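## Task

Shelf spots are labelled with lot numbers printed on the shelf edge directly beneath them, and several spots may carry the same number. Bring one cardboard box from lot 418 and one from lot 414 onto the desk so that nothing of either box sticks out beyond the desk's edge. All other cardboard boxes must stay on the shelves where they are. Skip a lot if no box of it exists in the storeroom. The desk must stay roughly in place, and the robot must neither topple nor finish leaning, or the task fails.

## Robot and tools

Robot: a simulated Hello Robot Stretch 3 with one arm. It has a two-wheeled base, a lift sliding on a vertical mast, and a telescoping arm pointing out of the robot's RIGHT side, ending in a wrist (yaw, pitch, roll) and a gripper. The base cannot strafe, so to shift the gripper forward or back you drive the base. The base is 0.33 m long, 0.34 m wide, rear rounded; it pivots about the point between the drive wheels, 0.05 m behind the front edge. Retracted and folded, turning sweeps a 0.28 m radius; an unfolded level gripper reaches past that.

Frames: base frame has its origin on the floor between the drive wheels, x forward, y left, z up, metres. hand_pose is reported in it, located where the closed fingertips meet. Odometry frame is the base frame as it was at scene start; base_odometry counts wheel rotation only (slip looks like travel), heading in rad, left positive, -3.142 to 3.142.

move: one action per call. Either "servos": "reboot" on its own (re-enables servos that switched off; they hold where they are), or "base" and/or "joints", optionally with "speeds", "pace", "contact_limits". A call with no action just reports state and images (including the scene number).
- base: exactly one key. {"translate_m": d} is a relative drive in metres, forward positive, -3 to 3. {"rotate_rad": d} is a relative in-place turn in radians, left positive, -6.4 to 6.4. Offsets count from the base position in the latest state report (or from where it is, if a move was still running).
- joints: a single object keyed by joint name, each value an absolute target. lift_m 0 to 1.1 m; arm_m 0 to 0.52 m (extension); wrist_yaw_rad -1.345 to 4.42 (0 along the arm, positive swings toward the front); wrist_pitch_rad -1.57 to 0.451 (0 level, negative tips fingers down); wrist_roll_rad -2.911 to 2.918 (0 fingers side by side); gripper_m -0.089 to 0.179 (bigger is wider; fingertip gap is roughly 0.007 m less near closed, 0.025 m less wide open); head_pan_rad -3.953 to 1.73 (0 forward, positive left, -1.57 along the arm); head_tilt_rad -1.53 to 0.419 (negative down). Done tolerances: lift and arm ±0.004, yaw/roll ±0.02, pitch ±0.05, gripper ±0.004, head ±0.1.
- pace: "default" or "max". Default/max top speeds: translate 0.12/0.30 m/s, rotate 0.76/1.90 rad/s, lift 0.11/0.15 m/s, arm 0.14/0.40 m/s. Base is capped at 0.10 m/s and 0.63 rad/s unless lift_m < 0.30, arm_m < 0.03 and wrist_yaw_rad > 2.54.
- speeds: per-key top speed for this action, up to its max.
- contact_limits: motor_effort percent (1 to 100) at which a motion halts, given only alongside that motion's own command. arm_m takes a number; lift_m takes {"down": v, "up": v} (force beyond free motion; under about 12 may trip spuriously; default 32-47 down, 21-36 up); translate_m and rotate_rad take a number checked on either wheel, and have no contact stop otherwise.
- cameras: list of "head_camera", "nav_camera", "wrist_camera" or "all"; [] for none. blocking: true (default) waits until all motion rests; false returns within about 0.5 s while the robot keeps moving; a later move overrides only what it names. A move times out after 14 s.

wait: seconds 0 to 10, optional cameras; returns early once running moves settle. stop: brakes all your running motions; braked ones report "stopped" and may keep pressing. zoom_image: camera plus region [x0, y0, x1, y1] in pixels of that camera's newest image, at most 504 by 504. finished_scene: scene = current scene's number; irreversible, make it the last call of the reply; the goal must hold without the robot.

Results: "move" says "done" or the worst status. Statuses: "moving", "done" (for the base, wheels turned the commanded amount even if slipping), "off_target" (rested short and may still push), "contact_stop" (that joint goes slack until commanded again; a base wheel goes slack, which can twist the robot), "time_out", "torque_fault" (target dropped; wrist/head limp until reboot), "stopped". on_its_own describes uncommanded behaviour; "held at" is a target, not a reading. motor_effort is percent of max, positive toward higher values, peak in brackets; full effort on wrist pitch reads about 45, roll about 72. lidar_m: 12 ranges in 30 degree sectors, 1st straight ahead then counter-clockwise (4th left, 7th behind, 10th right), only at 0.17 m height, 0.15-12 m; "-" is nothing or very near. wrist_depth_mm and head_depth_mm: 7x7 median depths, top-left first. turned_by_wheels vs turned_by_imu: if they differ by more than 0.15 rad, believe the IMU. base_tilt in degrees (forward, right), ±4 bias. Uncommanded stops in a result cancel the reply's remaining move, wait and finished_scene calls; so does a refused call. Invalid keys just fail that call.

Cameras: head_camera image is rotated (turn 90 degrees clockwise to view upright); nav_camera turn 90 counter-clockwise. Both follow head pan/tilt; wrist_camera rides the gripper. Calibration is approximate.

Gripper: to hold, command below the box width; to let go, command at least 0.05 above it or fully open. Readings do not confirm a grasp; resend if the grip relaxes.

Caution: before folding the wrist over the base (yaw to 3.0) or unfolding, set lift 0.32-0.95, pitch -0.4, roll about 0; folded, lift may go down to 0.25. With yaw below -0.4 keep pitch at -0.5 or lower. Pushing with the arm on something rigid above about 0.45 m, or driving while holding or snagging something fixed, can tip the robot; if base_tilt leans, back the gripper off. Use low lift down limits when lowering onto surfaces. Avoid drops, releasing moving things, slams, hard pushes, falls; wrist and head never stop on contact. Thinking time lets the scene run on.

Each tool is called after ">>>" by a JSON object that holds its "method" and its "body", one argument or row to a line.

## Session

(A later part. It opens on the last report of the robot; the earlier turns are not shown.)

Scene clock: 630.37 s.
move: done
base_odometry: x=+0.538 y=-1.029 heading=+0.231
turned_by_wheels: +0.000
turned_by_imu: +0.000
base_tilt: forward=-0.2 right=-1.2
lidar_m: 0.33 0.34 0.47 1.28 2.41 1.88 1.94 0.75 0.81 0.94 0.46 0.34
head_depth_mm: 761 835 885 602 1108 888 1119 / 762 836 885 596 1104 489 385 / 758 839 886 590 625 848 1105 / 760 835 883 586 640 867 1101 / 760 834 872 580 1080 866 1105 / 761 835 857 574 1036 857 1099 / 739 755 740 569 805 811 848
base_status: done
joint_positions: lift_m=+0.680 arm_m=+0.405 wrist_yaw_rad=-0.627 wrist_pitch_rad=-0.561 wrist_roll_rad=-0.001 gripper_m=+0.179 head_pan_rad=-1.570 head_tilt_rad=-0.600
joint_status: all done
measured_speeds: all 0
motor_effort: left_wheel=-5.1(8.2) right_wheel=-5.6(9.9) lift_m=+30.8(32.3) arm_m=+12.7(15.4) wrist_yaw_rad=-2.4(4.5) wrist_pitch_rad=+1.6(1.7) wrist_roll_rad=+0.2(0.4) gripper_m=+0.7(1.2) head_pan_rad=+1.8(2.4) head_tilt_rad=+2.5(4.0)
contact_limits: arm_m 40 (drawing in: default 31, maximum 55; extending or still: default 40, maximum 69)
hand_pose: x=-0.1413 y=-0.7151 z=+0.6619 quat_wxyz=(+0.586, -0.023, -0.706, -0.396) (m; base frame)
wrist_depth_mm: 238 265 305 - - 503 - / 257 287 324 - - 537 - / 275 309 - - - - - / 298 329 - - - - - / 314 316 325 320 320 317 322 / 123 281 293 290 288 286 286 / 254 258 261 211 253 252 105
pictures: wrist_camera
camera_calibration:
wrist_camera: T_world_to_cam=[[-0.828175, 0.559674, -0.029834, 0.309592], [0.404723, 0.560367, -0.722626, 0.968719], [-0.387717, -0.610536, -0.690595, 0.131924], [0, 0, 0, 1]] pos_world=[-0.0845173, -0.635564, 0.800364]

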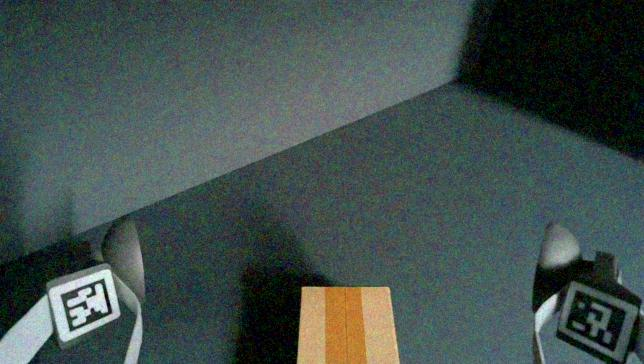

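>>> {"method": "move", "body": {
  "joints": {"lift_m":0.565},
  "contact_limits": {"lift_m":{"down":20}},
  "cameras": ["wrist_camera"]
}}

>>> {"method": "move", "body": {
  "joints": {"gripper_m":0.03}
}}

>>> {"method": "move", "body": {
  "joints": {"gripper_m":-0.01},
  "cameras": ["wrist_camera"]
}}

Scene clock: 641.47 s.
move: done
base_odometry: x=+0.538 y=-1.029 heading=+0.231
turned_by_wheels: +0.000
turned_by_imu: +0.000
base_tilt: forward=-0.3 right=-1.2
lidar_m: 0.33 0.34 0.47 1.29 2.42 1.87 1.93 0.75 0.82 0.94 0.46 0.34
head_depth_mm: 763 832 887 604 1109 884 1121 / 759 836 888 597 1100 880 792 / 761 835 886 591 1094 651 782 / 757 836 881 586 1086 725 1102 / 760 834 869 579 1079 866 1102 / 760 834 860 572 1037 861 1094 / 739 754 740 569 807 809 854
base_status: not commanded
joint_positions: lift_m=+0.565 arm_m=+0.405 wrist_yaw_rad=-0.627 wrist_pitch_rad=-0.561 wrist_roll_rad=-0.001 gripper_m=+0.179 head_pan_rad=-1.570 head_tilt_rad=-0.600
joint_status: all done
measured_speeds: all 0
motor_effort: left_wheel=-4.9(5.4) right_wheel=-5.7(6.4) lift_m=+23.8(30.5) arm_m=+3.4(7.2) wrist_yaw_rad=-2.0(4.2) wrist_pitch_rad=+1.6(1.7) wrist_roll_rad=+0.1(0.3) gripper_m=+0.7(1.2) head_pan_rad=+1.9(2.2) head_tilt_rad=+2.6(3.3)
contact_limits: arm_m 40 (drawing in: default 31, maximum 55; extending or still: default 40, maximum 69); lift_m down 20 (down: maximum 72; up: maximum 65)
hand_pose: x=-0.1413 y=-0.7151 z=+0.5469 quat_wxyz=(+0.586, -0.023, -0.706, -0.396) (m; base frame)
wrist_depth_mm: 239 264 303 336 - - - / 257 287 309 314 309 308 303 / 263 262 258 256 254 250 249 / 222 220 217 143 148 213 211 / 191 184 189 124 127 184 187 / 119 142 165 109 112 162 - / 143 146 148 98 97 143 107
pictures: wrist_camera
camera_calibration:
wrist_camera: T_world_to_cam=[[-0.828175, 0.559674, -0.029834, 0.306161], [0.404723, 0.560367, -0.722626, 0.885617], [-0.387717, -0.610536, -0.690595, 0.0525057], [0, 0, 0, 1]] pos_world=[-0.0845173, -0.635564, 0.685364]

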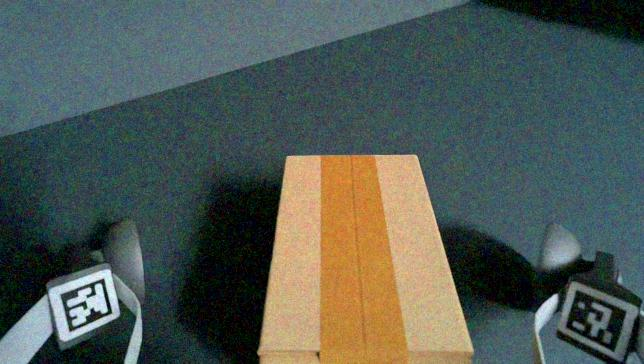

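Scene clock: 643.50 s.
move: done
base_odometry: x=+0.538 y=-1.029 heading=+0.231
turned_by_wheels: +0.000
turned_by_imu: +0.000
base_tilt: forward=-0.3 right=-1.1
lidar_m: 0.33 0.34 0.47 1.28 2.41 1.87 1.93 0.75 0.81 0.94 0.47 0.34
head_depth_mm: 762 836 886 601 1104 885 1122 / 761 838 885 595 1102 880 791 / 759 835 886 590 1091 649 784 / 760 837 883 584 1082 722 1108 / 758 833 870 579 1076 864 1101 / 757 836 860 574 1036 860 1094 / 737 755 743 568 804 811 853
base_status: not commanded
joint_positions: lift_m=+0.565 arm_m=+0.405 wrist_yaw_rad=-0.627 wrist_pitch_rad=-0.540 wrist_roll_rad=-0.001 gripper_m=+0.031 head_pan_rad=-1.570 head_tilt_rad=-0.600
joint_status: all done
measured_speeds: all 0
motor_effort: left_wheel=-5.1(5.6) right_wheel=-6.0(6.8) lift_m=+26.5(26.8) arm_m=-0.7(3.4) wrist_yaw_rad=-2.8(4.1) wrist_pitch_rad=-2.2(2.3) wrist_roll_rad=+0.2(0.5) gripper_m=-25.0(97.6) head_pan_rad=+1.2(2.4) head_tilt_rad=+2.4(3.2)
contact_limits: arm_m 40 (drawing in: default 31, maximum 55; extending or still: default 40, maximum 69); lift_m down 20 (down: maximum 72; up: maximum 65)
hand_pose: x=-0.1432 y=-0.7177 z=+0.5512 quat_wxyz=(+0.590, -0.030, -0.706, -0.390) (m; base frame)
wrist_depth_mm: 238 264 303 333 - - - / 255 284 320 319 314 310 308 / 265 274 272 270 267 264 261 / 231 230 234 152 210 221 219 / 198 197 151 130 137 191 190 / 173 168 127 111 116 164 167 / 157 146 106 102 101 144 149
pictures: none

Scene clock: 644.43 s.
move: done
base_odometry: x=+0.538 y=-1.029 heading=+0.231
turned_by_wheels: +0.000
turned_by_imu: +0.000
base_tilt: forward=-0.4 right=-1.1
lidar_m: 0.33 0.34 0.47 1.28 2.42 1.86 1.93 0.75 0.82 0.94 0.46 0.34
head_depth_mm: 761 835 887 602 1115 887 1122 / 758 832 883 596 1105 881 789 / 762 833 886 591 1095 650 782 / 758 831 885 586 1085 726 1109 / 758 832 870 579 1080 867 1107 / 761 834 859 574 1037 859 1095 / 737 755 742 568 807 809 854
base_status: not commanded
joint_positions: lift_m=+0.565 arm_m=+0.405 wrist_yaw_rad=-0.627 wrist_pitch_rad=-0.540 wrist_roll_rad=-0.001 gripper_m=-0.008 head_pan_rad=-1.570 head_tilt_rad=-0.600
joint_status: all done
measured_speeds: all 0
motor_effort: left_wheel=-5.1(5.3) right_wheel=-5.7(6.3) lift_m=+27.7(27.7) arm_m=-2.7(3.2) wrist_yaw_rad=-2.5(4.2) wrist_pitch_rad=-2.2(2.3) wrist_roll_rad=+0.3(0.4) gripper_m=-39.6(99.5) head_pan_rad=+1.6(2.0) head_tilt_rad=+2.5(3.5)
contact_limits: arm_m 40 (drawing in: default 31, maximum 55; extending or still: default 40, maximum 69); lift_m down 20 (down: maximum 72; up: maximum 65)
hand_pose: x=-0.1432 y=-0.7177 z=+0.5512 quat_wxyz=(+0.590, -0.030, -0.706, -0.390) (m; base frame)
wrist_depth_mm: 237 263 303 333 - - - / 254 286 320 316 313 313 308 / 265 274 274 270 265 263 262 / 231 229 234 151 210 222 219 / 197 197 151 130 137 191 190 / 173 168 124 112 116 164 167 / 157 146 106 102 101 144 149
pictures: wrist_camera
camera_calibration:
wrist_camera: T_world_to_cam=[[-0.828528, 0.559191, -0.0291154, 0.305374], [0.395795, 0.548065, -0.736866, 0.888808], [-0.396091, -0.622037, -0.675412, 0.0352799], [0, 0, 0, 1]] pos_world=[-0.0848006, -0.635941, 0.687652]

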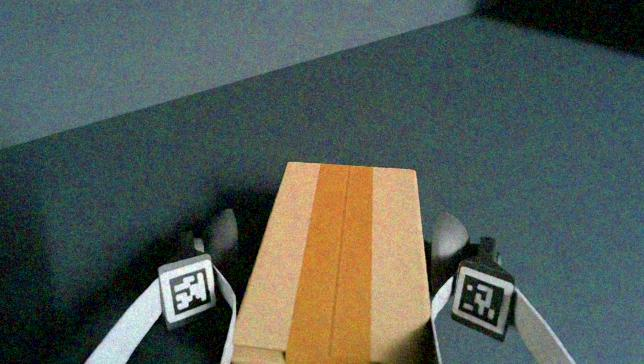

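Held. Lift, retract, swing.

>>> {"method": "move", "body": {
  "joints": {"lift_m":0.66}
}}

>>> {"method": "move", "body": {
  "joints": {"arm_m":0.0},
  "cameras": ["wrist_camera"]
}}

>>> {"method": "move", "body": {
  "base": {"translate_m":-0.1}
}}

>>> {"method": "move", "body": {
  "joints": {"wrist_yaw_rad":2.2,"lift_m":0.8},
  "speeds": {"wrist_yaw_rad":1.0},
  "cameras": ["wrist_camera","nav_camera"]
}}

Scene clock: 653.33 s.
move: done
base_odometry: x=+0.538 y=-1.029 heading=+0.231
turned_by_wheels: +0.000
turned_by_imu: +0.000
base_tilt: forward=-0.5 right=-1.3
lidar_m: 0.33 0.34 0.47 1.29 2.42 1.87 1.93 0.75 0.81 0.94 0.47 0.34
head_depth_mm: 760 837 886 602 1105 883 1121 / 758 832 883 596 1104 834 401 / 759 836 888 591 634 826 1103 / 761 834 886 585 655 866 1105 / 758 833 869 579 1080 865 1098 / 758 833 860 574 1034 858 1093 / 737 757 743 568 808 809 853
base_status: not commanded
joint_positions: lift_m=+0.660 arm_m=+0.405 wrist_yaw_rad=-0.627 wrist_pitch_rad=-0.568 wrist_roll_rad=-0.001 gripper_m=-0.005 head_pan_rad=-1.570 head_tilt_rad=-0.600
joint_status: all done
measured_speeds: all 0
motor_effort: left_wheel=-5.3(5.4) right_wheel=-6.0(6.5) lift_m=+31.8(34.5) arm_m=-12.0(12.9) wrist_yaw_rad=-2.7(3.7) wrist_pitch_rad=+2.7(3.0) wrist_roll_rad=+0.3(0.4) gripper_m=-17.5(18.0) head_pan_rad=+1.5(2.1) head_tilt_rad=+2.1(2.8)
contact_limits: arm_m 40 (drawing in: default 31, maximum 55; extending or still: default 40, maximum 69)
hand_pose: x=-0.1407 y=-0.7143 z=+0.6406 quat_wxyz=(+0.585, -0.021, -0.706, -0.398) (m; base frame)
wrist_depth_mm: 239 266 302 - - 501 - / 257 289 325 - - - - / 276 312 - - - - - / 301 333 - 152 152 324 331 / 302 306 149 131 138 298 295 / 272 264 124 112 117 257 262 / 248 232 104 102 101 227 235
pictures: none

Scene clock: 657.50 s.
move: done
base_odometry: x=+0.538 y=-1.029 heading=+0.231
turned_by_wheels: +0.000
turned_by_imu: +0.000
base_tilt: forward=-0.2 right=-1.2
lidar_m: 0.33 0.34 0.47 1.29 2.41 1.87 1.93 0.75 0.81 0.94 0.46 0.34
head_depth_mm: 760 837 886 602 1117 887 1116 / 761 834 886 597 1102 882 1113 / 759 837 884 590 1098 877 1092 / 762 833 885 586 1081 870 1105 / 759 833 870 580 1079 862 1095 / 760 837 860 575 1034 858 1096 / 737 754 746 569 809 810 852
base_status: not commanded
joint_positions: lift_m=+0.660 arm_m=+0.001 wrist_yaw_rad=-0.627 wrist_pitch_rad=-0.568 wrist_roll_rad=-0.001 gripper_m=-0.005 head_pan_rad=-1.570 head_tilt_rad=-0.600
joint_status: all done
measured_speeds: all 0
motor_effort: left_wheel=-4.8(5.5) right_wheel=-5.5(6.7) lift_m=+28.5(31.9) arm_m=-12.5(14.7) wrist_yaw_rad=-3.0(4.4) wrist_pitch_rad=+2.9(3.0) wrist_roll_rad=+0.3(0.5) gripper_m=-17.6(18.4) head_pan_rad=+0.8(2.0) head_tilt_rad=+1.7(2.7)
hand_pose: x=-0.1407 y=-0.3098 z=+0.6405 quat_wxyz=(+0.585, -0.020, -0.706, -0.398) (m; base frame)
wrist_depth_mm: - - - - - - - / - - - - - 546 - / - - - - - - - / - - - 152 147 - - / 311 318 148 131 138 922 951 / 293 123 124 112 117 816 820 / - - 104 102 101 722 749
pictures: wrist_camera
camera_calibration:
wrist_camera: T_world_to_cam=[[-0.828066, 0.559821, -0.0301227, 0.0828539], [0.407722, 0.564466, -0.717733, 0.724488], [-0.384799, -0.606612, -0.695666, 0.369694], [0, 0, 0, 1]] pos_world=[-0.084523, -0.231072, 0.779668]

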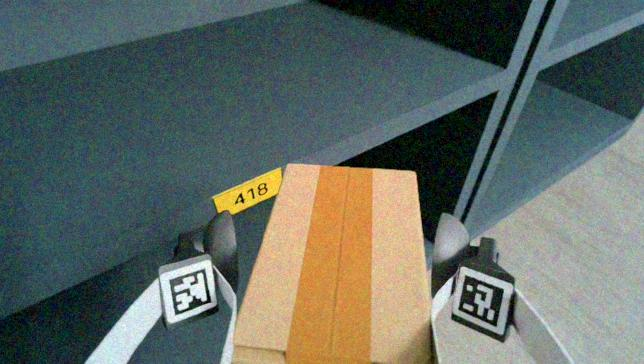

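Scene clock: 659.63 s.
move: done
base_odometry: x=+0.440 y=-1.052 heading=+0.231
turned_by_wheels: +0.000
turned_by_imu: +0.000
base_tilt: forward=-0.2 right=-1.2
lidar_m: 0.43 0.44 0.61 1.68 2.35 1.79 1.84 0.68 0.68 0.94 0.60 0.44
head_depth_mm: 761 835 888 604 1109 887 1092 / 759 837 887 597 1104 882 1121 / 759 836 887 590 1094 872 1087 / 759 834 883 587 1087 866 1112 / 762 836 872 579 1080 865 1102 / 759 833 858 574 1072 858 1090 / 760 837 846 570 1030 854 1076
base_status: done
joint_positions: lift_m=+0.660 arm_m=+0.001 wrist_yaw_rad=-0.627 wrist_pitch_rad=-0.568 wrist_roll_rad=-0.001 gripper_m=-0.005 head_pan_rad=-1.570 head_tilt_rad=-0.600
joint_status: not commanded
measured_speeds: all 0
motor_effort: left_wheel=-8.7(12.5) right_wheel=-2.5(10.9) lift_m=+26.9(29.0) arm_m=-12.1(13.0) wrist_yaw_rad=-4.0(4.1) wrist_pitch_rad=+2.9(3.1) wrist_roll_rad=+0.2(0.4) gripper_m=-18.0(18.3) head_pan_rad=+1.6(2.1) head_tilt_rad=+1.4(2.3)
hand_pose: x=-0.1407 y=-0.3098 z=+0.6405 quat_wxyz=(+0.585, -0.020, -0.706, -0.398) (m; base frame)
wrist_depth_mm: - - - 676 - - - / - - - - - - - / - - - - - - - / - - - 152 157 - - / 312 317 148 130 138 914 944 / 293 123 124 112 117 824 840 / - - 105 102 101 719 744
pictures: none

Scene clock: 663.13 s.
move: done
base_odometry: x=+0.440 y=-1.052 heading=+0.231
turned_by_wheels: +0.000
turned_by_imu: +0.000
base_tilt: forward=-0.2 right=-1.2
lidar_m: 0.43 0.44 0.61 1.68 2.35 1.79 1.83 0.68 0.68 0.94 0.61 0.44
head_depth_mm: 760 838 886 604 1114 884 1119 / 757 836 889 597 1106 884 1139 / 760 833 888 591 1099 873 1114 / 760 839 886 586 1085 869 322 / 758 836 872 578 1084 866 783 / 761 833 859 573 1072 857 1098 / 759 836 850 569 1029 857 1066
base_status: not commanded
joint_positions: lift_m=+0.800 arm_m=+0.001 wrist_yaw_rad=+2.197 wrist_pitch_rad=-0.568 wrist_roll_rad=-0.001 gripper_m=-0.005 head_pan_rad=-1.570 head_tilt_rad=-0.600
joint_status: all done
measured_speeds: all 0
motor_effort: left_wheel=-8.5(9.3) right_wheel=-2.3(3.2) lift_m=+26.3(34.8) arm_m=-10.8(12.2) wrist_yaw_rad=+2.2(5.2) wrist_pitch_rad=+3.0(3.1) wrist_roll_rad=+0.3(0.6) gripper_m=-17.7(18.1) head_pan_rad=+1.0(1.8) head_tilt_rad=+0.6(2.4)
hand_pose: x=+0.1432 y=-0.0267 z=+0.7805 quat_wxyz=(+0.486, +0.694, -0.132, +0.515) (m; base frame)
wrist_depth_mm: - - - - - - 275 / - - - - - - 303 / - - - - - 363 322 / - - - 152 147 404 347 / - - 149 131 138 430 376 / - 124 124 112 117 444 414 / 946 866 104 102 101 - 435
pictures: nav_camera (sideways), wrist_camera
camera_calibration:
nav_camera: T_world_to_cam=[[0.0175182, -0.542463, 0.839897, -1.04988], [-0.999788, -0.018573, 0.00885738, 0.0447945], [0.0107946, -0.839874, -0.542673, 0.659432], [0, 0, 0, 1]] pos_world=[0.0560587, -0.0148506, 1.23925]
wrist_camera: T_world_to_cam=[[0.611921, -0.790347, -0.0300755, -0.0786046], [-0.563608, -0.409061, -0.717645, 0.662469], [0.554886, 0.456093, -0.695759, 0.64191], [0, 0, 0, 1]] pos_world=[0.0652857, -0.0839054, 0.919668]

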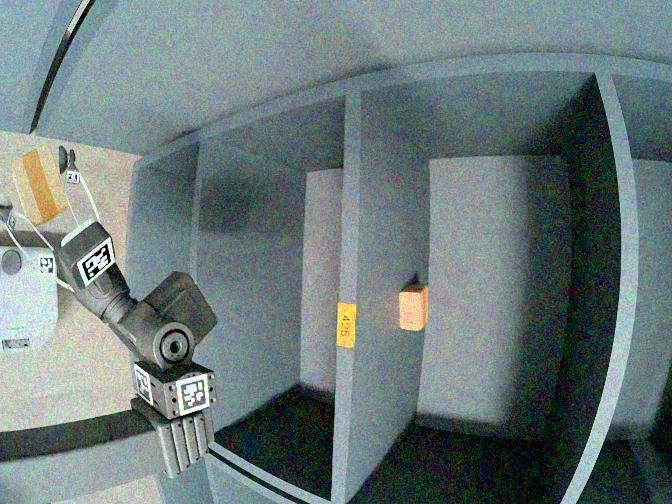

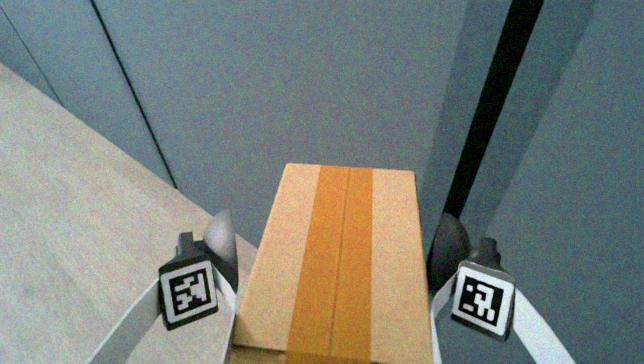

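>>> {"method": "move", "body": {
  "base": {"rotate_rad":-1.224}
}}

>>> {"method": "move", "body": {
  "base": {"translate_m":-1.0}
}}

>>> {"method": "move", "body": {
  "base": {"translate_m":-1.0}
}}

>>> {"method": "move", "body": {
  "base": {"rotate_rad":-0.366},
  "joints": {"lift_m":0.9},
  "cameras": ["head_camera","nav_camera"]
}}

Scene clock: 677.80 s.
move: done
base_odometry: x=+0.440 y=-1.052 heading=-0.993
turned_by_wheels: -1.224
turned_by_imu: -1.205
base_tilt: forward=-0.4 right=-1.3
lidar_m: 0.62 0.47 0.43 0.43 0.53 1.04 2.73 1.79 1.84 1.49 0.68 0.94
head_depth_mm: 1476 1587 1748 1916 1882 1506 1262 / 1525 1652 1816 1999 1887 1493 1272 / 1588 1723 1899 2115 1845 1487 1234 / 1260 1370 1559 1781 1789 1467 322 / 1281 1370 1554 1508 1665 1423 1220 / 1338 1434 1002 1364 1156 1371 1193 / 1253 1301 798 797 841 935 1086
base_status: done
joint_positions: lift_m=+0.800 arm_m=+0.001 wrist_yaw_rad=+2.197 wrist_pitch_rad=-0.568 wrist_roll_rad=-0.001 gripper_m=-0.005 head_pan_rad=-1.570 head_tilt_rad=-0.600
joint_status: not commanded
measured_speeds: all 0
motor_effort: left_wheel=+8.3(12.4) right_wheel=-8.7(13.5) lift_m=+30.4(32.0) arm_m=-13.3(13.3) wrist_yaw_rad=+2.6(4.3) wrist_pitch_rad=+3.0(3.1) wrist_roll_rad=+0.0(0.6) gripper_m=-17.4(18.3) head_pan_rad=+1.1(1.7) head_tilt_rad=+0.3(1.8)
hand_pose: x=+0.1432 y=-0.0267 z=+0.7805 quat_wxyz=(+0.486, +0.694, -0.132, +0.515) (m; base frame)
wrist_depth_mm: 386 415 456 - - - - / - 452 - - - - - / - 480 - - - - - / - 547 - 153 151 - - / - - 147 130 138 532 - / - - 124 112 117 - - / - - 104 102 101 - -
pictures: none

Scene clock: 688.93 s.
move: done
base_odometry: x=-0.106 y=-0.215 heading=-0.993
turned_by_wheels: +0.000
turned_by_imu: -0.001
base_tilt: forward=-0.4 right=-1.3
lidar_m: 1.34 0.86 0.78 0.78 0.96 1.89 2.61 1.07 1.08 1.51 1.76 1.42
head_depth_mm: 1198 1303 1417 1530 1659 1401 1251 / 1233 1343 1485 1650 1773 1489 1270 / 1264 1379 1530 1699 1828 1479 1237 / 1315 1439 1582 1787 1843 1464 322 / 1356 1511 1667 1870 1814 1461 1219 / 1410 1555 1738 1982 1796 1447 1214 / 1476 1626 1850 2089 1804 1449 1217
base_status: done
joint_positions: lift_m=+0.800 arm_m=+0.001 wrist_yaw_rad=+2.197 wrist_pitch_rad=-0.568 wrist_roll_rad=-0.001 gripper_m=-0.005 head_pan_rad=-1.570 head_tilt_rad=-0.600
joint_status: not commanded
measured_speeds: all 0
motor_effort: left_wheel=-3.3(10.2) right_wheel=-7.4(15.1) lift_m=+24.0(30.8) arm_m=-11.6(13.5) wrist_yaw_rad=+2.3(3.6) wrist_pitch_rad=+3.0(3.1) wrist_roll_rad=+0.3(0.5) gripper_m=-17.7(18.2) head_pan_rad=+0.4(1.9) head_tilt_rad=-0.6(1.3)
hand_pose: x=+0.1432 y=-0.0267 z=+0.7805 quat_wxyz=(+0.486, +0.694, -0.132, +0.515) (m; base frame)
wrist_depth_mm: - - - - - - - / - - - - - - - / - - - - - - - / - - - 153 - - - / - - 149 130 138 - - / - 124 124 112 117 962 954 / 923 868 104 101 101 847 881
pictures: none

Scene clock: 700.07 s.
move: done
base_odometry: x=-0.652 y=+0.623 heading=-0.993
turned_by_wheels: +0.000
turned_by_imu: -0.001
base_tilt: forward=-0.2 right=-1.1
lidar_m: 1.94 1.24 1.12 1.13 1.38 1.93 1.94 0.86 0.64 0.58 1.01 2.34
head_depth_mm: 918 995 1089 1129 843 670 570 / 948 1031 1130 1119 838 668 582 / 986 1074 1179 1114 829 660 593 / 1018 1115 1235 1099 823 658 322 / 1051 1155 1288 1086 815 655 1166 / 1098 1205 1334 1079 808 688 1214 / 1141 1270 1403 1070 805 1287 1215
base_status: done
joint_positions: lift_m=+0.800 arm_m=+0.001 wrist_yaw_rad=+2.197 wrist_pitch_rad=-0.568 wrist_roll_rad=-0.001 gripper_m=-0.005 head_pan_rad=-1.570 head_tilt_rad=-0.600
joint_status: not commanded
measured_speeds: all 0
motor_effort: left_wheel=-5.9(11.5) right_wheel=-4.9(14.7) lift_m=+25.2(25.7) arm_m=-10.4(12.4) wrist_yaw_rad=+2.1(3.7) wrist_pitch_rad=+3.0(3.1) wrist_roll_rad=+0.2(0.6) gripper_m=-17.8(18.3) head_pan_rad=+0.8(1.6) head_tilt_rad=-1.0(1.9)
hand_pose: x=+0.1432 y=-0.0267 z=+0.7805 quat_wxyz=(+0.486, +0.694, -0.132, +0.515) (m; base frame)
wrist_depth_mm: - - - - - - - / - - - - - - - / - - - - - - - / - - - 153 - - - / - - 149 130 138 - - / - 124 124 111 117 964 978 / 930 855 104 102 101 834 881
pictures: none

Scene clock: 701.80 s.
move: done
base_odometry: x=-0.652 y=+0.623 heading=-1.358
turned_by_wheels: -0.366
turned_by_imu: -0.360
base_tilt: forward=-0.3 right=-1.2
lidar_m: 2.35 1.60 1.17 1.12 1.17 2.01 1.93 1.66 0.86 0.63 0.58 1.01
head_depth_mm: 949 1044 1166 1128 811 710 - / 952 1043 1158 1122 836 706 - / 947 1042 1155 1111 826 681 - / 952 1044 1164 1106 822 695 - / 951 1043 1164 1089 816 672 1162 / 946 1045 1148 1078 811 651 1139 / 948 1040 1151 1072 805 647 964
base_status: done
joint_positions: lift_m=+0.900 arm_m=+0.001 wrist_yaw_rad=+2.197 wrist_pitch_rad=-0.569 wrist_roll_rad=-0.001 gripper_m=-0.005 head_pan_rad=-1.570 head_tilt_rad=-0.600
joint_status: all done
measured_speeds: all 0
motor_effort: left_wheel=+8.5(12.3) right_wheel=-9.9(13.0) lift_m=+30.0(33.8) arm_m=-11.1(11.5) wrist_yaw_rad=+2.4(3.3) wrist_pitch_rad=+2.9(3.1) wrist_roll_rad=+0.0(0.5) gripper_m=-17.7(18.2) head_pan_rad=+0.8(1.3) head_tilt_rad=-1.2(2.0)
hand_pose: x=+0.1431 y=-0.0267 z=+0.8804 quat_wxyz=(+0.486, +0.694, -0.132, +0.515) (m; base frame)
wrist_depth_mm: - - - - - - - / - - - - - - - / - - - - - - - / - - - 153 - - - / - - 149 130 138 - - / - 124 124 112 117 - - / - 959 104 102 101 934 979
pictures: head_camera (sideways), nav_camera (sideways)
camera_calibration:
head_camera: T_world_to_cam=[[-0.0467501, 0.519968, -0.852906, 1.12543], [0.997499, -0.0210139, -0.0674867, 0.0813543], [-0.0530138, -0.853927, -0.517685, 0.629597], [0, 0, 0, 1]] pos_world=[0.0048405, -0.0458489, 1.29131]
nav_camera: T_world_to_cam=[[0.0175182, -0.542463, 0.839897, -1.04988], [-0.999788, -0.018573, 0.00885738, 0.0447945], [0.0107946, -0.839874, -0.542673, 0.659432], [0, 0, 0, 1]] pos_world=[0.0560587, -0.0148506, 1.23925]

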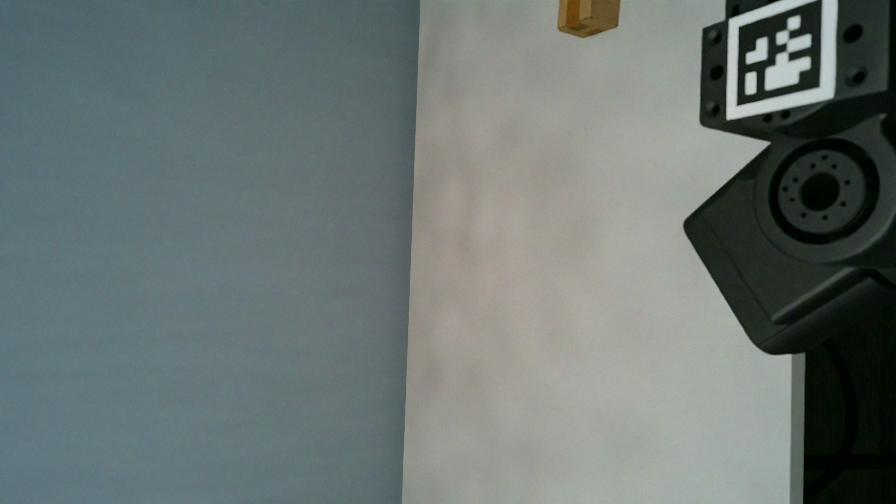

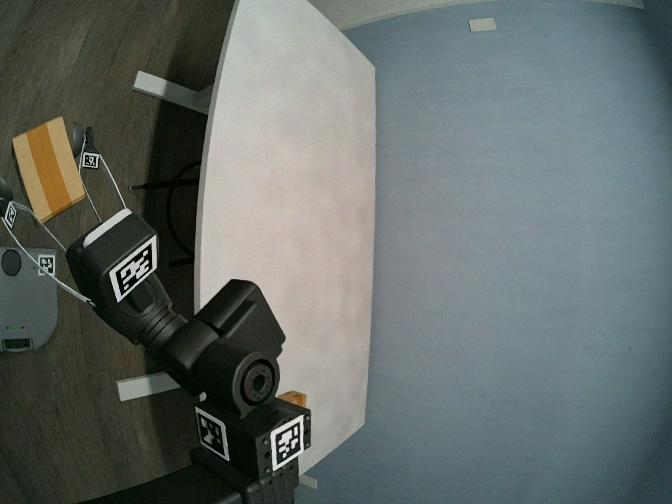

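>>> {"method": "move", "body": {
  "joints": {"wrist_yaw_rad":0,"arm_m":0.26},
  "speeds": {"wrist_yaw_rad":1.0}
}}

>>> {"method": "move", "body": {
  "joints": {"lift_m":0.82}
}}

>>> {"method": "move", "body": {
  "joints": {"lift_m":0.72},
  "contact_limits": {"lift_m":{"down":14}},
  "speeds": {"lift_m":0.025},
  "cameras": ["wrist_camera","head_camera"]
}}

Scene clock: 716.40 s.
move: done
base_odometry: x=-0.652 y=+0.623 heading=-1.358
turned_by_wheels: +0.000
turned_by_imu: +0.000
base_tilt: forward=-0.4 right=-1.2
lidar_m: 2.35 1.60 1.17 1.12 1.16 2.00 1.93 1.65 0.86 0.64 0.58 1.01
head_depth_mm: 952 1038 1159 1081 - - 1190 / 951 1044 1155 392 751 665 1187 / 950 1046 1143 392 750 662 1182 / 950 1042 1160 419 744 657 1158 / 950 1041 1154 1089 815 653 1170 / 949 1037 1151 1085 811 651 1140 / 948 1042 1159 1067 807 646 968
base_status: not commanded
joint_positions: lift_m=+0.900 arm_m=+0.260 wrist_yaw_rad=+0.003 wrist_pitch_rad=-0.569 wrist_roll_rad=-0.001 gripper_m=-0.005 head_pan_rad=-1.570 head_tilt_rad=-0.600
joint_status: all done
measured_speeds: all 0
motor_effort: left_wheel=+7.7(8.7) right_wheel=-9.5(10.6) lift_m=+26.9(27.8) arm_m=+12.7(15.1) wrist_yaw_rad=-3.9(7.4) wrist_pitch_rad=+2.9(3.1) wrist_roll_rad=+0.2(0.5) gripper_m=-17.6(18.2) head_pan_rad=+0.3(1.1) head_tilt_rad=-1.1(2.3)
hand_pose: x=-0.0209 y=-0.6079 z=+0.8804 quat_wxyz=(+0.680, +0.200, -0.678, -0.198) (m; base frame)
wrist_depth_mm: - - - - - - - / - - - - - - - / - - - - - - - / - - - 152 147 - - / - - 148 130 138 - - / - - 124 112 117 - - / - - 104 102 101 - -
pictures: none

Scene clock: 717.97 s.
move: done
base_odometry: x=-0.652 y=+0.623 heading=-1.358
turned_by_wheels: +0.000
turned_by_imu: +0.000
base_tilt: forward=-0.3 right=-1.2
lidar_m: 2.34 1.60 1.17 1.12 1.17 2.01 1.93 1.65 0.86 0.63 0.58 1.01
head_depth_mm: 953 1053 1162 1133 800 307 - / 945 1044 1157 1124 384 332 1161 / 948 1046 1161 1106 435 663 1178 / 947 1044 1157 1097 458 641 1160 / 947 1046 1159 1085 792 653 1173 / 946 1038 1157 1082 813 650 1137 / 949 1044 1157 1070 805 645 970
base_status: not commanded
joint_positions: lift_m=+0.820 arm_m=+0.260 wrist_yaw_rad=+0.003 wrist_pitch_rad=-0.569 wrist_roll_rad=-0.001 gripper_m=-0.005 head_pan_rad=-1.570 head_tilt_rad=-0.600
joint_status: all done
measured_speeds: all 0
motor_effort: left_wheel=+7.7(8.3) right_wheel=-9.2(10.4) lift_m=+23.9(26.5) arm_m=+11.8(13.4) wrist_yaw_rad=-3.2(4.2) wrist_pitch_rad=+3.0(3.1) wrist_roll_rad=+0.3(0.4) gripper_m=-18.1(18.3) head_pan_rad=+0.1(0.9) head_tilt_rad=-2.1(2.4)
hand_pose: x=-0.0209 y=-0.6079 z=+0.8004 quat_wxyz=(+0.679, +0.200, -0.678, -0.198) (m; base frame)
wrist_depth_mm: - - - - - - - / - - - - - - - / - - - - - - - / - - - 152 147 - - / - - 148 131 138 - - / - - 124 112 117 - - / - - 105 102 101 - -
pictures: none

Scene clock: 722.20 s.
move: contact_stop
base_odometry: x=-0.652 y=+0.623 heading=-1.359
turned_by_wheels: +0.000
turned_by_imu: +0.000
base_tilt: forward=-0.3 right=-1.2
lidar_m: 2.35 1.60 1.17 1.12 1.16 2.01 1.93 1.66 0.85 0.64 0.58 1.01
head_depth_mm: 952 1049 1159 1136 811 669 586 / 951 1045 1160 1120 836 401 339 / 950 1046 1157 1108 490 485 1182 / 947 1043 1161 1102 589 608 1165 / 949 1042 1154 1093 816 653 1162 / 949 1043 1157 1081 810 651 1140 / 946 1041 1158 1068 806 646 959
base_status: not commanded
joint_positions: lift_m=+0.741 arm_m=+0.260 wrist_yaw_rad=+0.002 wrist_pitch_rad=-0.486 wrist_roll_rad=-0.001 gripper_m=-0.005 head_pan_rad=-1.570 head_tilt_rad=-0.600
joint_status: lift_m contact_stop (moved -0.079 of -0.100)
measured_speeds: translate_m=+0.000 rotate_rad=+0.000 lift_m=+0.003 arm_m=+0.000 wrist_yaw_rad=+0.000 wrist_pitch_rad=-0.024 wrist_roll_rad=+0.000 head_pan_rad=+0.000 head_tilt_rad=+0.000
on_its_own: lift_m is slack since a contact_stop (your +0.720 is given up); wrist_pitch_rad is at rest, and its effort (-12.1) is outside its rest range (-8 to +12)
motor_effort: left_wheel=+4.9(8.8) right_wheel=-5.0(10.5) lift_m=+23.3(27.5) arm_m=+8.7(12.3) wrist_yaw_rad=-2.0(4.6) wrist_pitch_rad=-12.1(15.9) wrist_roll_rad=+0.1(0.5) gripper_m=-17.7(18.3) head_pan_rad=+1.0(1.1) head_tilt_rad=-2.7(2.7)
contact_limits: lift_m down 14 (down: maximum 72; up: maximum 65)
hand_pose: x=-0.0210 y=-0.6203 z=+0.7392 quat_wxyz=(+0.687, +0.171, -0.686, -0.169) (m; base frame)
wrist_depth_mm: - - - - - - - / - - - - - - - / - - - - - - - / - - - 154 154 - - / - - 147 131 139 - - / - - 124 112 117 - - / - - 104 101 101 - -
pictures: head_camera (sideways), wrist_camera
camera_calibration:
head_camera: T_world_to_cam=[[-0.0467501, 0.519968, -0.852906, 1.12543], [0.997499, -0.0210139, -0.0674867, 0.0813543], [-0.0530138, -0.853927, -0.517685, 0.629597], [0, 0, 0, 1]] pos_world=[0.0048405, -0.0458489, 1.29131]
wrist_camera: T_world_to_cam=[[-0.998924, -0.0374826, -0.0272958, -0.0174289], [-0.00269466, 0.634608, -0.772829, 0.997477], [0.0462898, -0.771925, -0.634027, 0.156952], [0, 0, 0, 1]] pos_world=[-0.0219875, -0.512506, 0.869915]

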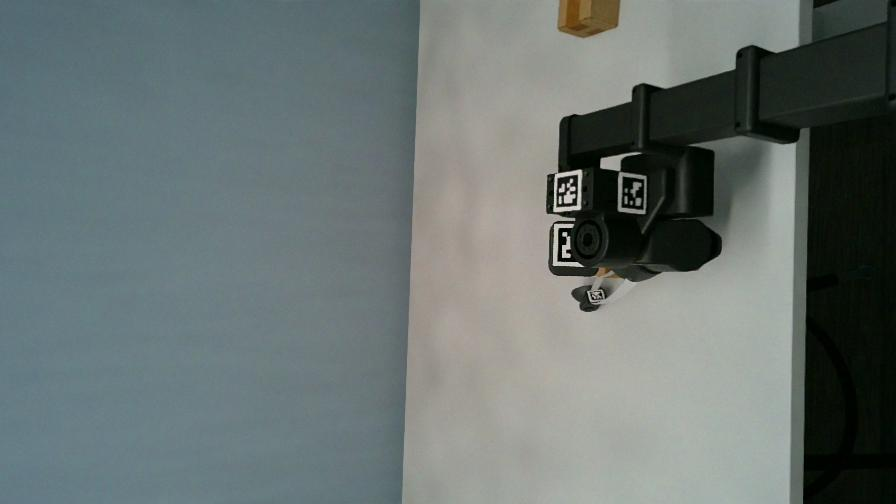

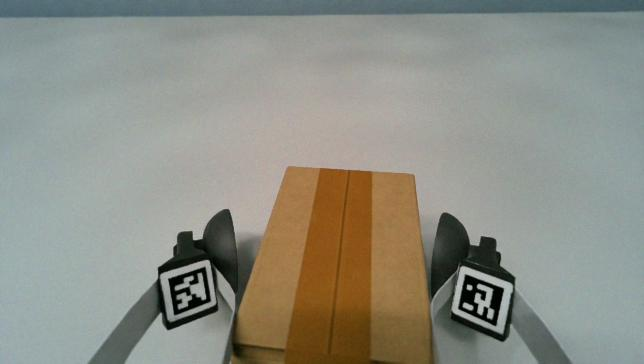

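Contact. Ease slightly and release.

>>> {"method": "move", "body": {
  "joints": {"lift_m":0.744}
}}

>>> {"method": "move", "body": {
  "joints": {"gripper_m":0.179}
}}

>>> {"method": "move", "body": {
  "joints": {"lift_m":0.9}
}}

>>> {"method": "move", "body": {
  "joints": {"arm_m":0.0},
  "cameras": ["head_camera","wrist_camera","nav_camera"]
}}

Scene clock: 729.53 s.
move: done
base_odometry: x=-0.652 y=+0.623 heading=-1.359
turned_by_wheels: +0.000
turned_by_imu: +0.000
base_tilt: forward=-0.4 right=-1.4
lidar_m: 2.35 1.60 1.17 1.12 1.16 2.00 1.93 1.66 0.86 0.63 0.58 1.01
head_depth_mm: 948 1046 1158 1128 812 669 337 / 955 1047 1159 1124 805 398 336 / 953 1044 1156 1112 486 481 1177 / 954 1047 1158 1098 588 607 1159 / 946 1038 1159 1087 816 656 1170 / 950 1042 1154 1085 812 650 1138 / 947 1037 1153 1069 805 648 959
base_status: not commanded
joint_positions: lift_m=+0.744 arm_m=+0.260 wrist_yaw_rad=+0.002 wrist_pitch_rad=-0.501 wrist_roll_rad=-0.001 gripper_m=-0.005 head_pan_rad=-1.570 head_tilt_rad=-0.600
joint_status: all done
measured_speeds: all 0
on_its_own: wrist_pitch_rad is at rest, and its effort (-9.5) is outside its rest range (-8 to +12)
motor_effort: left_wheel=+5.1(5.5) right_wheel=-5.5(5.7) lift_m=+16.6(25.0) arm_m=+1.9(2.9) wrist_yaw_rad=-2.4(3.5) wrist_pitch_rad=-9.5(10.0) wrist_roll_rad=+0.2(0.3) gripper_m=-17.9(18.1) head_pan_rad=+0.0(0.6) head_tilt_rad=-2.7(3.3)
hand_pose: x=-0.0211 y=-0.6182 z=+0.7385 quat_wxyz=(+0.686, +0.176, -0.684, -0.175) (m; base frame)
wrist_depth_mm: - - - - - - - / - - - - - - - / - - - - - - - / - - - 149 148 - - / - - 147 129 136 - - / - - 123 111 123 - - / - - 104 101 101 - -
pictures: none

Scene clock: 731.93 s.
move: done
base_odometry: x=-0.652 y=+0.623 heading=-1.359
turned_by_wheels: +0.000
turned_by_imu: +0.000
base_tilt: forward=-0.3 right=-1.1
lidar_m: 2.34 1.60 1.17 1.12 1.17 2.00 1.93 1.66 0.86 0.63 0.58 1.01
head_depth_mm: 956 1044 1159 1134 809 672 337 / 949 1050 1163 1121 807 397 336 / 951 1042 1157 1111 487 481 1175 / 947 1043 1159 1102 590 607 1161 / 949 1045 1159 1093 816 653 1166 / 949 1040 1151 1078 811 651 1139 / 944 1045 1149 1070 807 647 967
base_status: not commanded
joint_positions: lift_m=+0.744 arm_m=+0.260 wrist_yaw_rad=+0.004 wrist_pitch_rad=-0.529 wrist_roll_rad=-0.001 gripper_m=+0.179 head_pan_rad=-1.570 head_tilt_rad=-0.600
joint_status: all done
measured_speeds: all 0
motor_effort: left_wheel=+3.9(5.5) right_wheel=-3.7(5.9) lift_m=+28.3(28.8) arm_m=+0.3(2.4) wrist_yaw_rad=-4.0(16.0) wrist_pitch_rad=-4.4(9.6) wrist_roll_rad=+0.4(1.5) gripper_m=+2.3(87.2) head_pan_rad=+1.1(1.1) head_tilt_rad=-3.0(3.9)
hand_pose: x=-0.0207 y=-0.6140 z=+0.7326 quat_wxyz=(+0.684, +0.187, -0.681, -0.184) (m; base frame)
wrist_depth_mm: - - - - - - - / - - - - - - - / - - - - - - - / - - - 144 143 - - / - 143 - 123 126 - - / - 126 - 108 - - - / - - - 100 98 - 106
pictures: none

Scene clock: 734.20 s.
move: done
base_odometry: x=-0.652 y=+0.623 heading=-1.359
turned_by_wheels: +0.000
turned_by_imu: +0.000
base_tilt: forward=-0.3 right=-1.1
lidar_m: 2.35 1.60 1.17 1.12 1.17 2.00 1.93 1.65 0.86 0.64 0.58 1.01
head_depth_mm: 950 1042 1160 1078 - - 1180 / 950 1049 1161 393 751 667 1185 / 948 1043 1140 392 748 660 1177 / 950 1045 1160 419 722 657 1156 / 948 1039 1162 1089 814 652 1169 / 950 1041 1155 1084 810 649 1137 / 949 1042 1155 1066 805 646 972
base_status: not commanded
joint_positions: lift_m=+0.900 arm_m=+0.260 wrist_yaw_rad=+0.003 wrist_pitch_rad=-0.561 wrist_roll_rad=-0.001 gripper_m=+0.179 head_pan_rad=-1.570 head_tilt_rad=-0.600
joint_status: all done
measured_speeds: all 0
motor_effort: left_wheel=+3.9(4.2) right_wheel=-3.0(4.3) lift_m=+30.9(33.8) arm_m=-1.7(2.2) wrist_yaw_rad=-2.2(5.0) wrist_pitch_rad=+1.4(4.3) wrist_roll_rad=+0.3(0.7) gripper_m=+0.5(2.6) head_pan_rad=+0.1(0.7) head_tilt_rad=-2.4(3.5)
hand_pose: x=-0.0210 y=-0.6091 z=+0.8820 quat_wxyz=(+0.680, +0.197, -0.678, -0.195) (m; base frame)
wrist_depth_mm: - - - - - - - / - - - - - - - / - - - - - - - / - - - - - - - / - 142 - - - - - / - 126 - - - - - / - - - 244 - - 105
pictures: none

Scene clock: 737.33 s.
move: done
base_odometry: x=-0.652 y=+0.623 heading=-1.359
turned_by_wheels: +0.000
turned_by_imu: +0.000
base_tilt: forward=-0.2 right=-1.2
lidar_m: 2.35 1.60 1.17 1.12 1.16 2.01 1.93 1.66 0.86 0.64 0.58 1.00
head_depth_mm: 951 1042 1163 1136 813 712 - / 951 1049 1161 1126 836 704 - / 948 1043 1158 1107 832 611 - / 951 1049 1160 1100 792 290 315 / 951 1044 1157 1091 816 654 1136 / 949 1047 1151 1079 812 631 1139 / 952 1042 1156 1069 805 646 968
base_status: not commanded
joint_positions: lift_m=+0.900 arm_m=+0.001 wrist_yaw_rad=+0.003 wrist_pitch_rad=-0.561 wrist_roll_rad=-0.001 gripper_m=+0.179 head_pan_rad=-1.570 head_tilt_rad=-0.600
joint_status: all done
measured_speeds: all 0
motor_effort: left_wheel=+3.4(4.2) right_wheel=-3.9(4.2) lift_m=+24.3(30.9) arm_m=-12.1(14.3) wrist_yaw_rad=-2.7(5.0) wrist_pitch_rad=+1.7(1.7) wrist_roll_rad=+0.2(0.7) gripper_m=+0.9(1.3) head_pan_rad=-0.3(0.8) head_tilt_rad=-3.4(4.0)
hand_pose: x=-0.0210 y=-0.3497 z=+0.8820 quat_wxyz=(+0.680, +0.197, -0.678, -0.195) (m; base frame)
wrist_depth_mm: - - - - - - - / - - - - - - - / - - - 426 - - 422 / - - - 406 - - - / - 142 - - - - - / - 126 - - - - - / 939 966 972 - - - 105
pictures: head_camera (sideways), nav_camera (sideways), wrist_camera
camera_calibration:
head_camera: T_world_to_cam=[[-0.0467501, 0.519968, -0.852906, 1.12543], [0.997499, -0.0210139, -0.0674867, 0.0813543], [-0.0530138, -0.853927, -0.517685, 0.629597], [0, 0, 0, 1]] pos_world=[0.0048405, -0.0458489, 1.29131]
nav_camera: T_world_to_cam=[[0.0175182, -0.542463, 0.839897, -1.04988], [-0.999788, -0.018573, 0.00885738, 0.0447945], [0.0107946, -0.839874, -0.542673, 0.659432], [0, 0, 0, 1]] pos_world=[0.0560587, -0.0148506, 1.23925]
wrist_camera: T_world_to_cam=[[-0.998917, -0.0361394, -0.0293163, -0.00105443], [-0.00379269, 0.691115, -0.722735, 0.911607], [0.0463802, -0.721841, -0.690503, 0.52374], [0, 0, 0, 1]] pos_world=[-0.021887, -0.252007, 1.02046]

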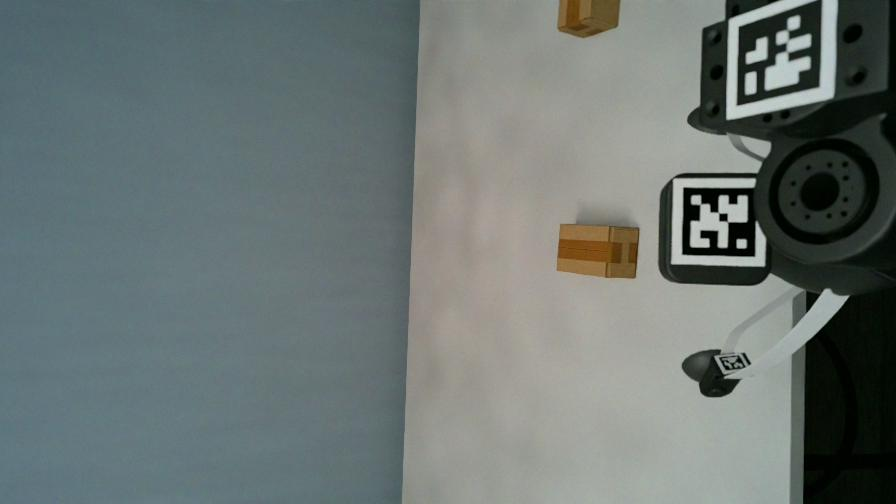

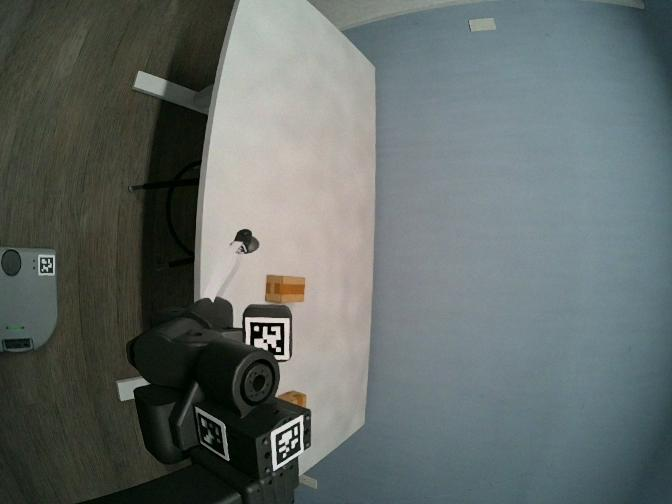

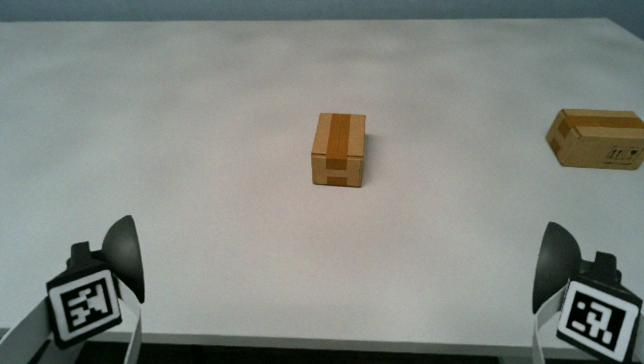

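>>> {"method": "finished_scene", "body": {
  "scene": 2
}}

The scene is finished: the task was done.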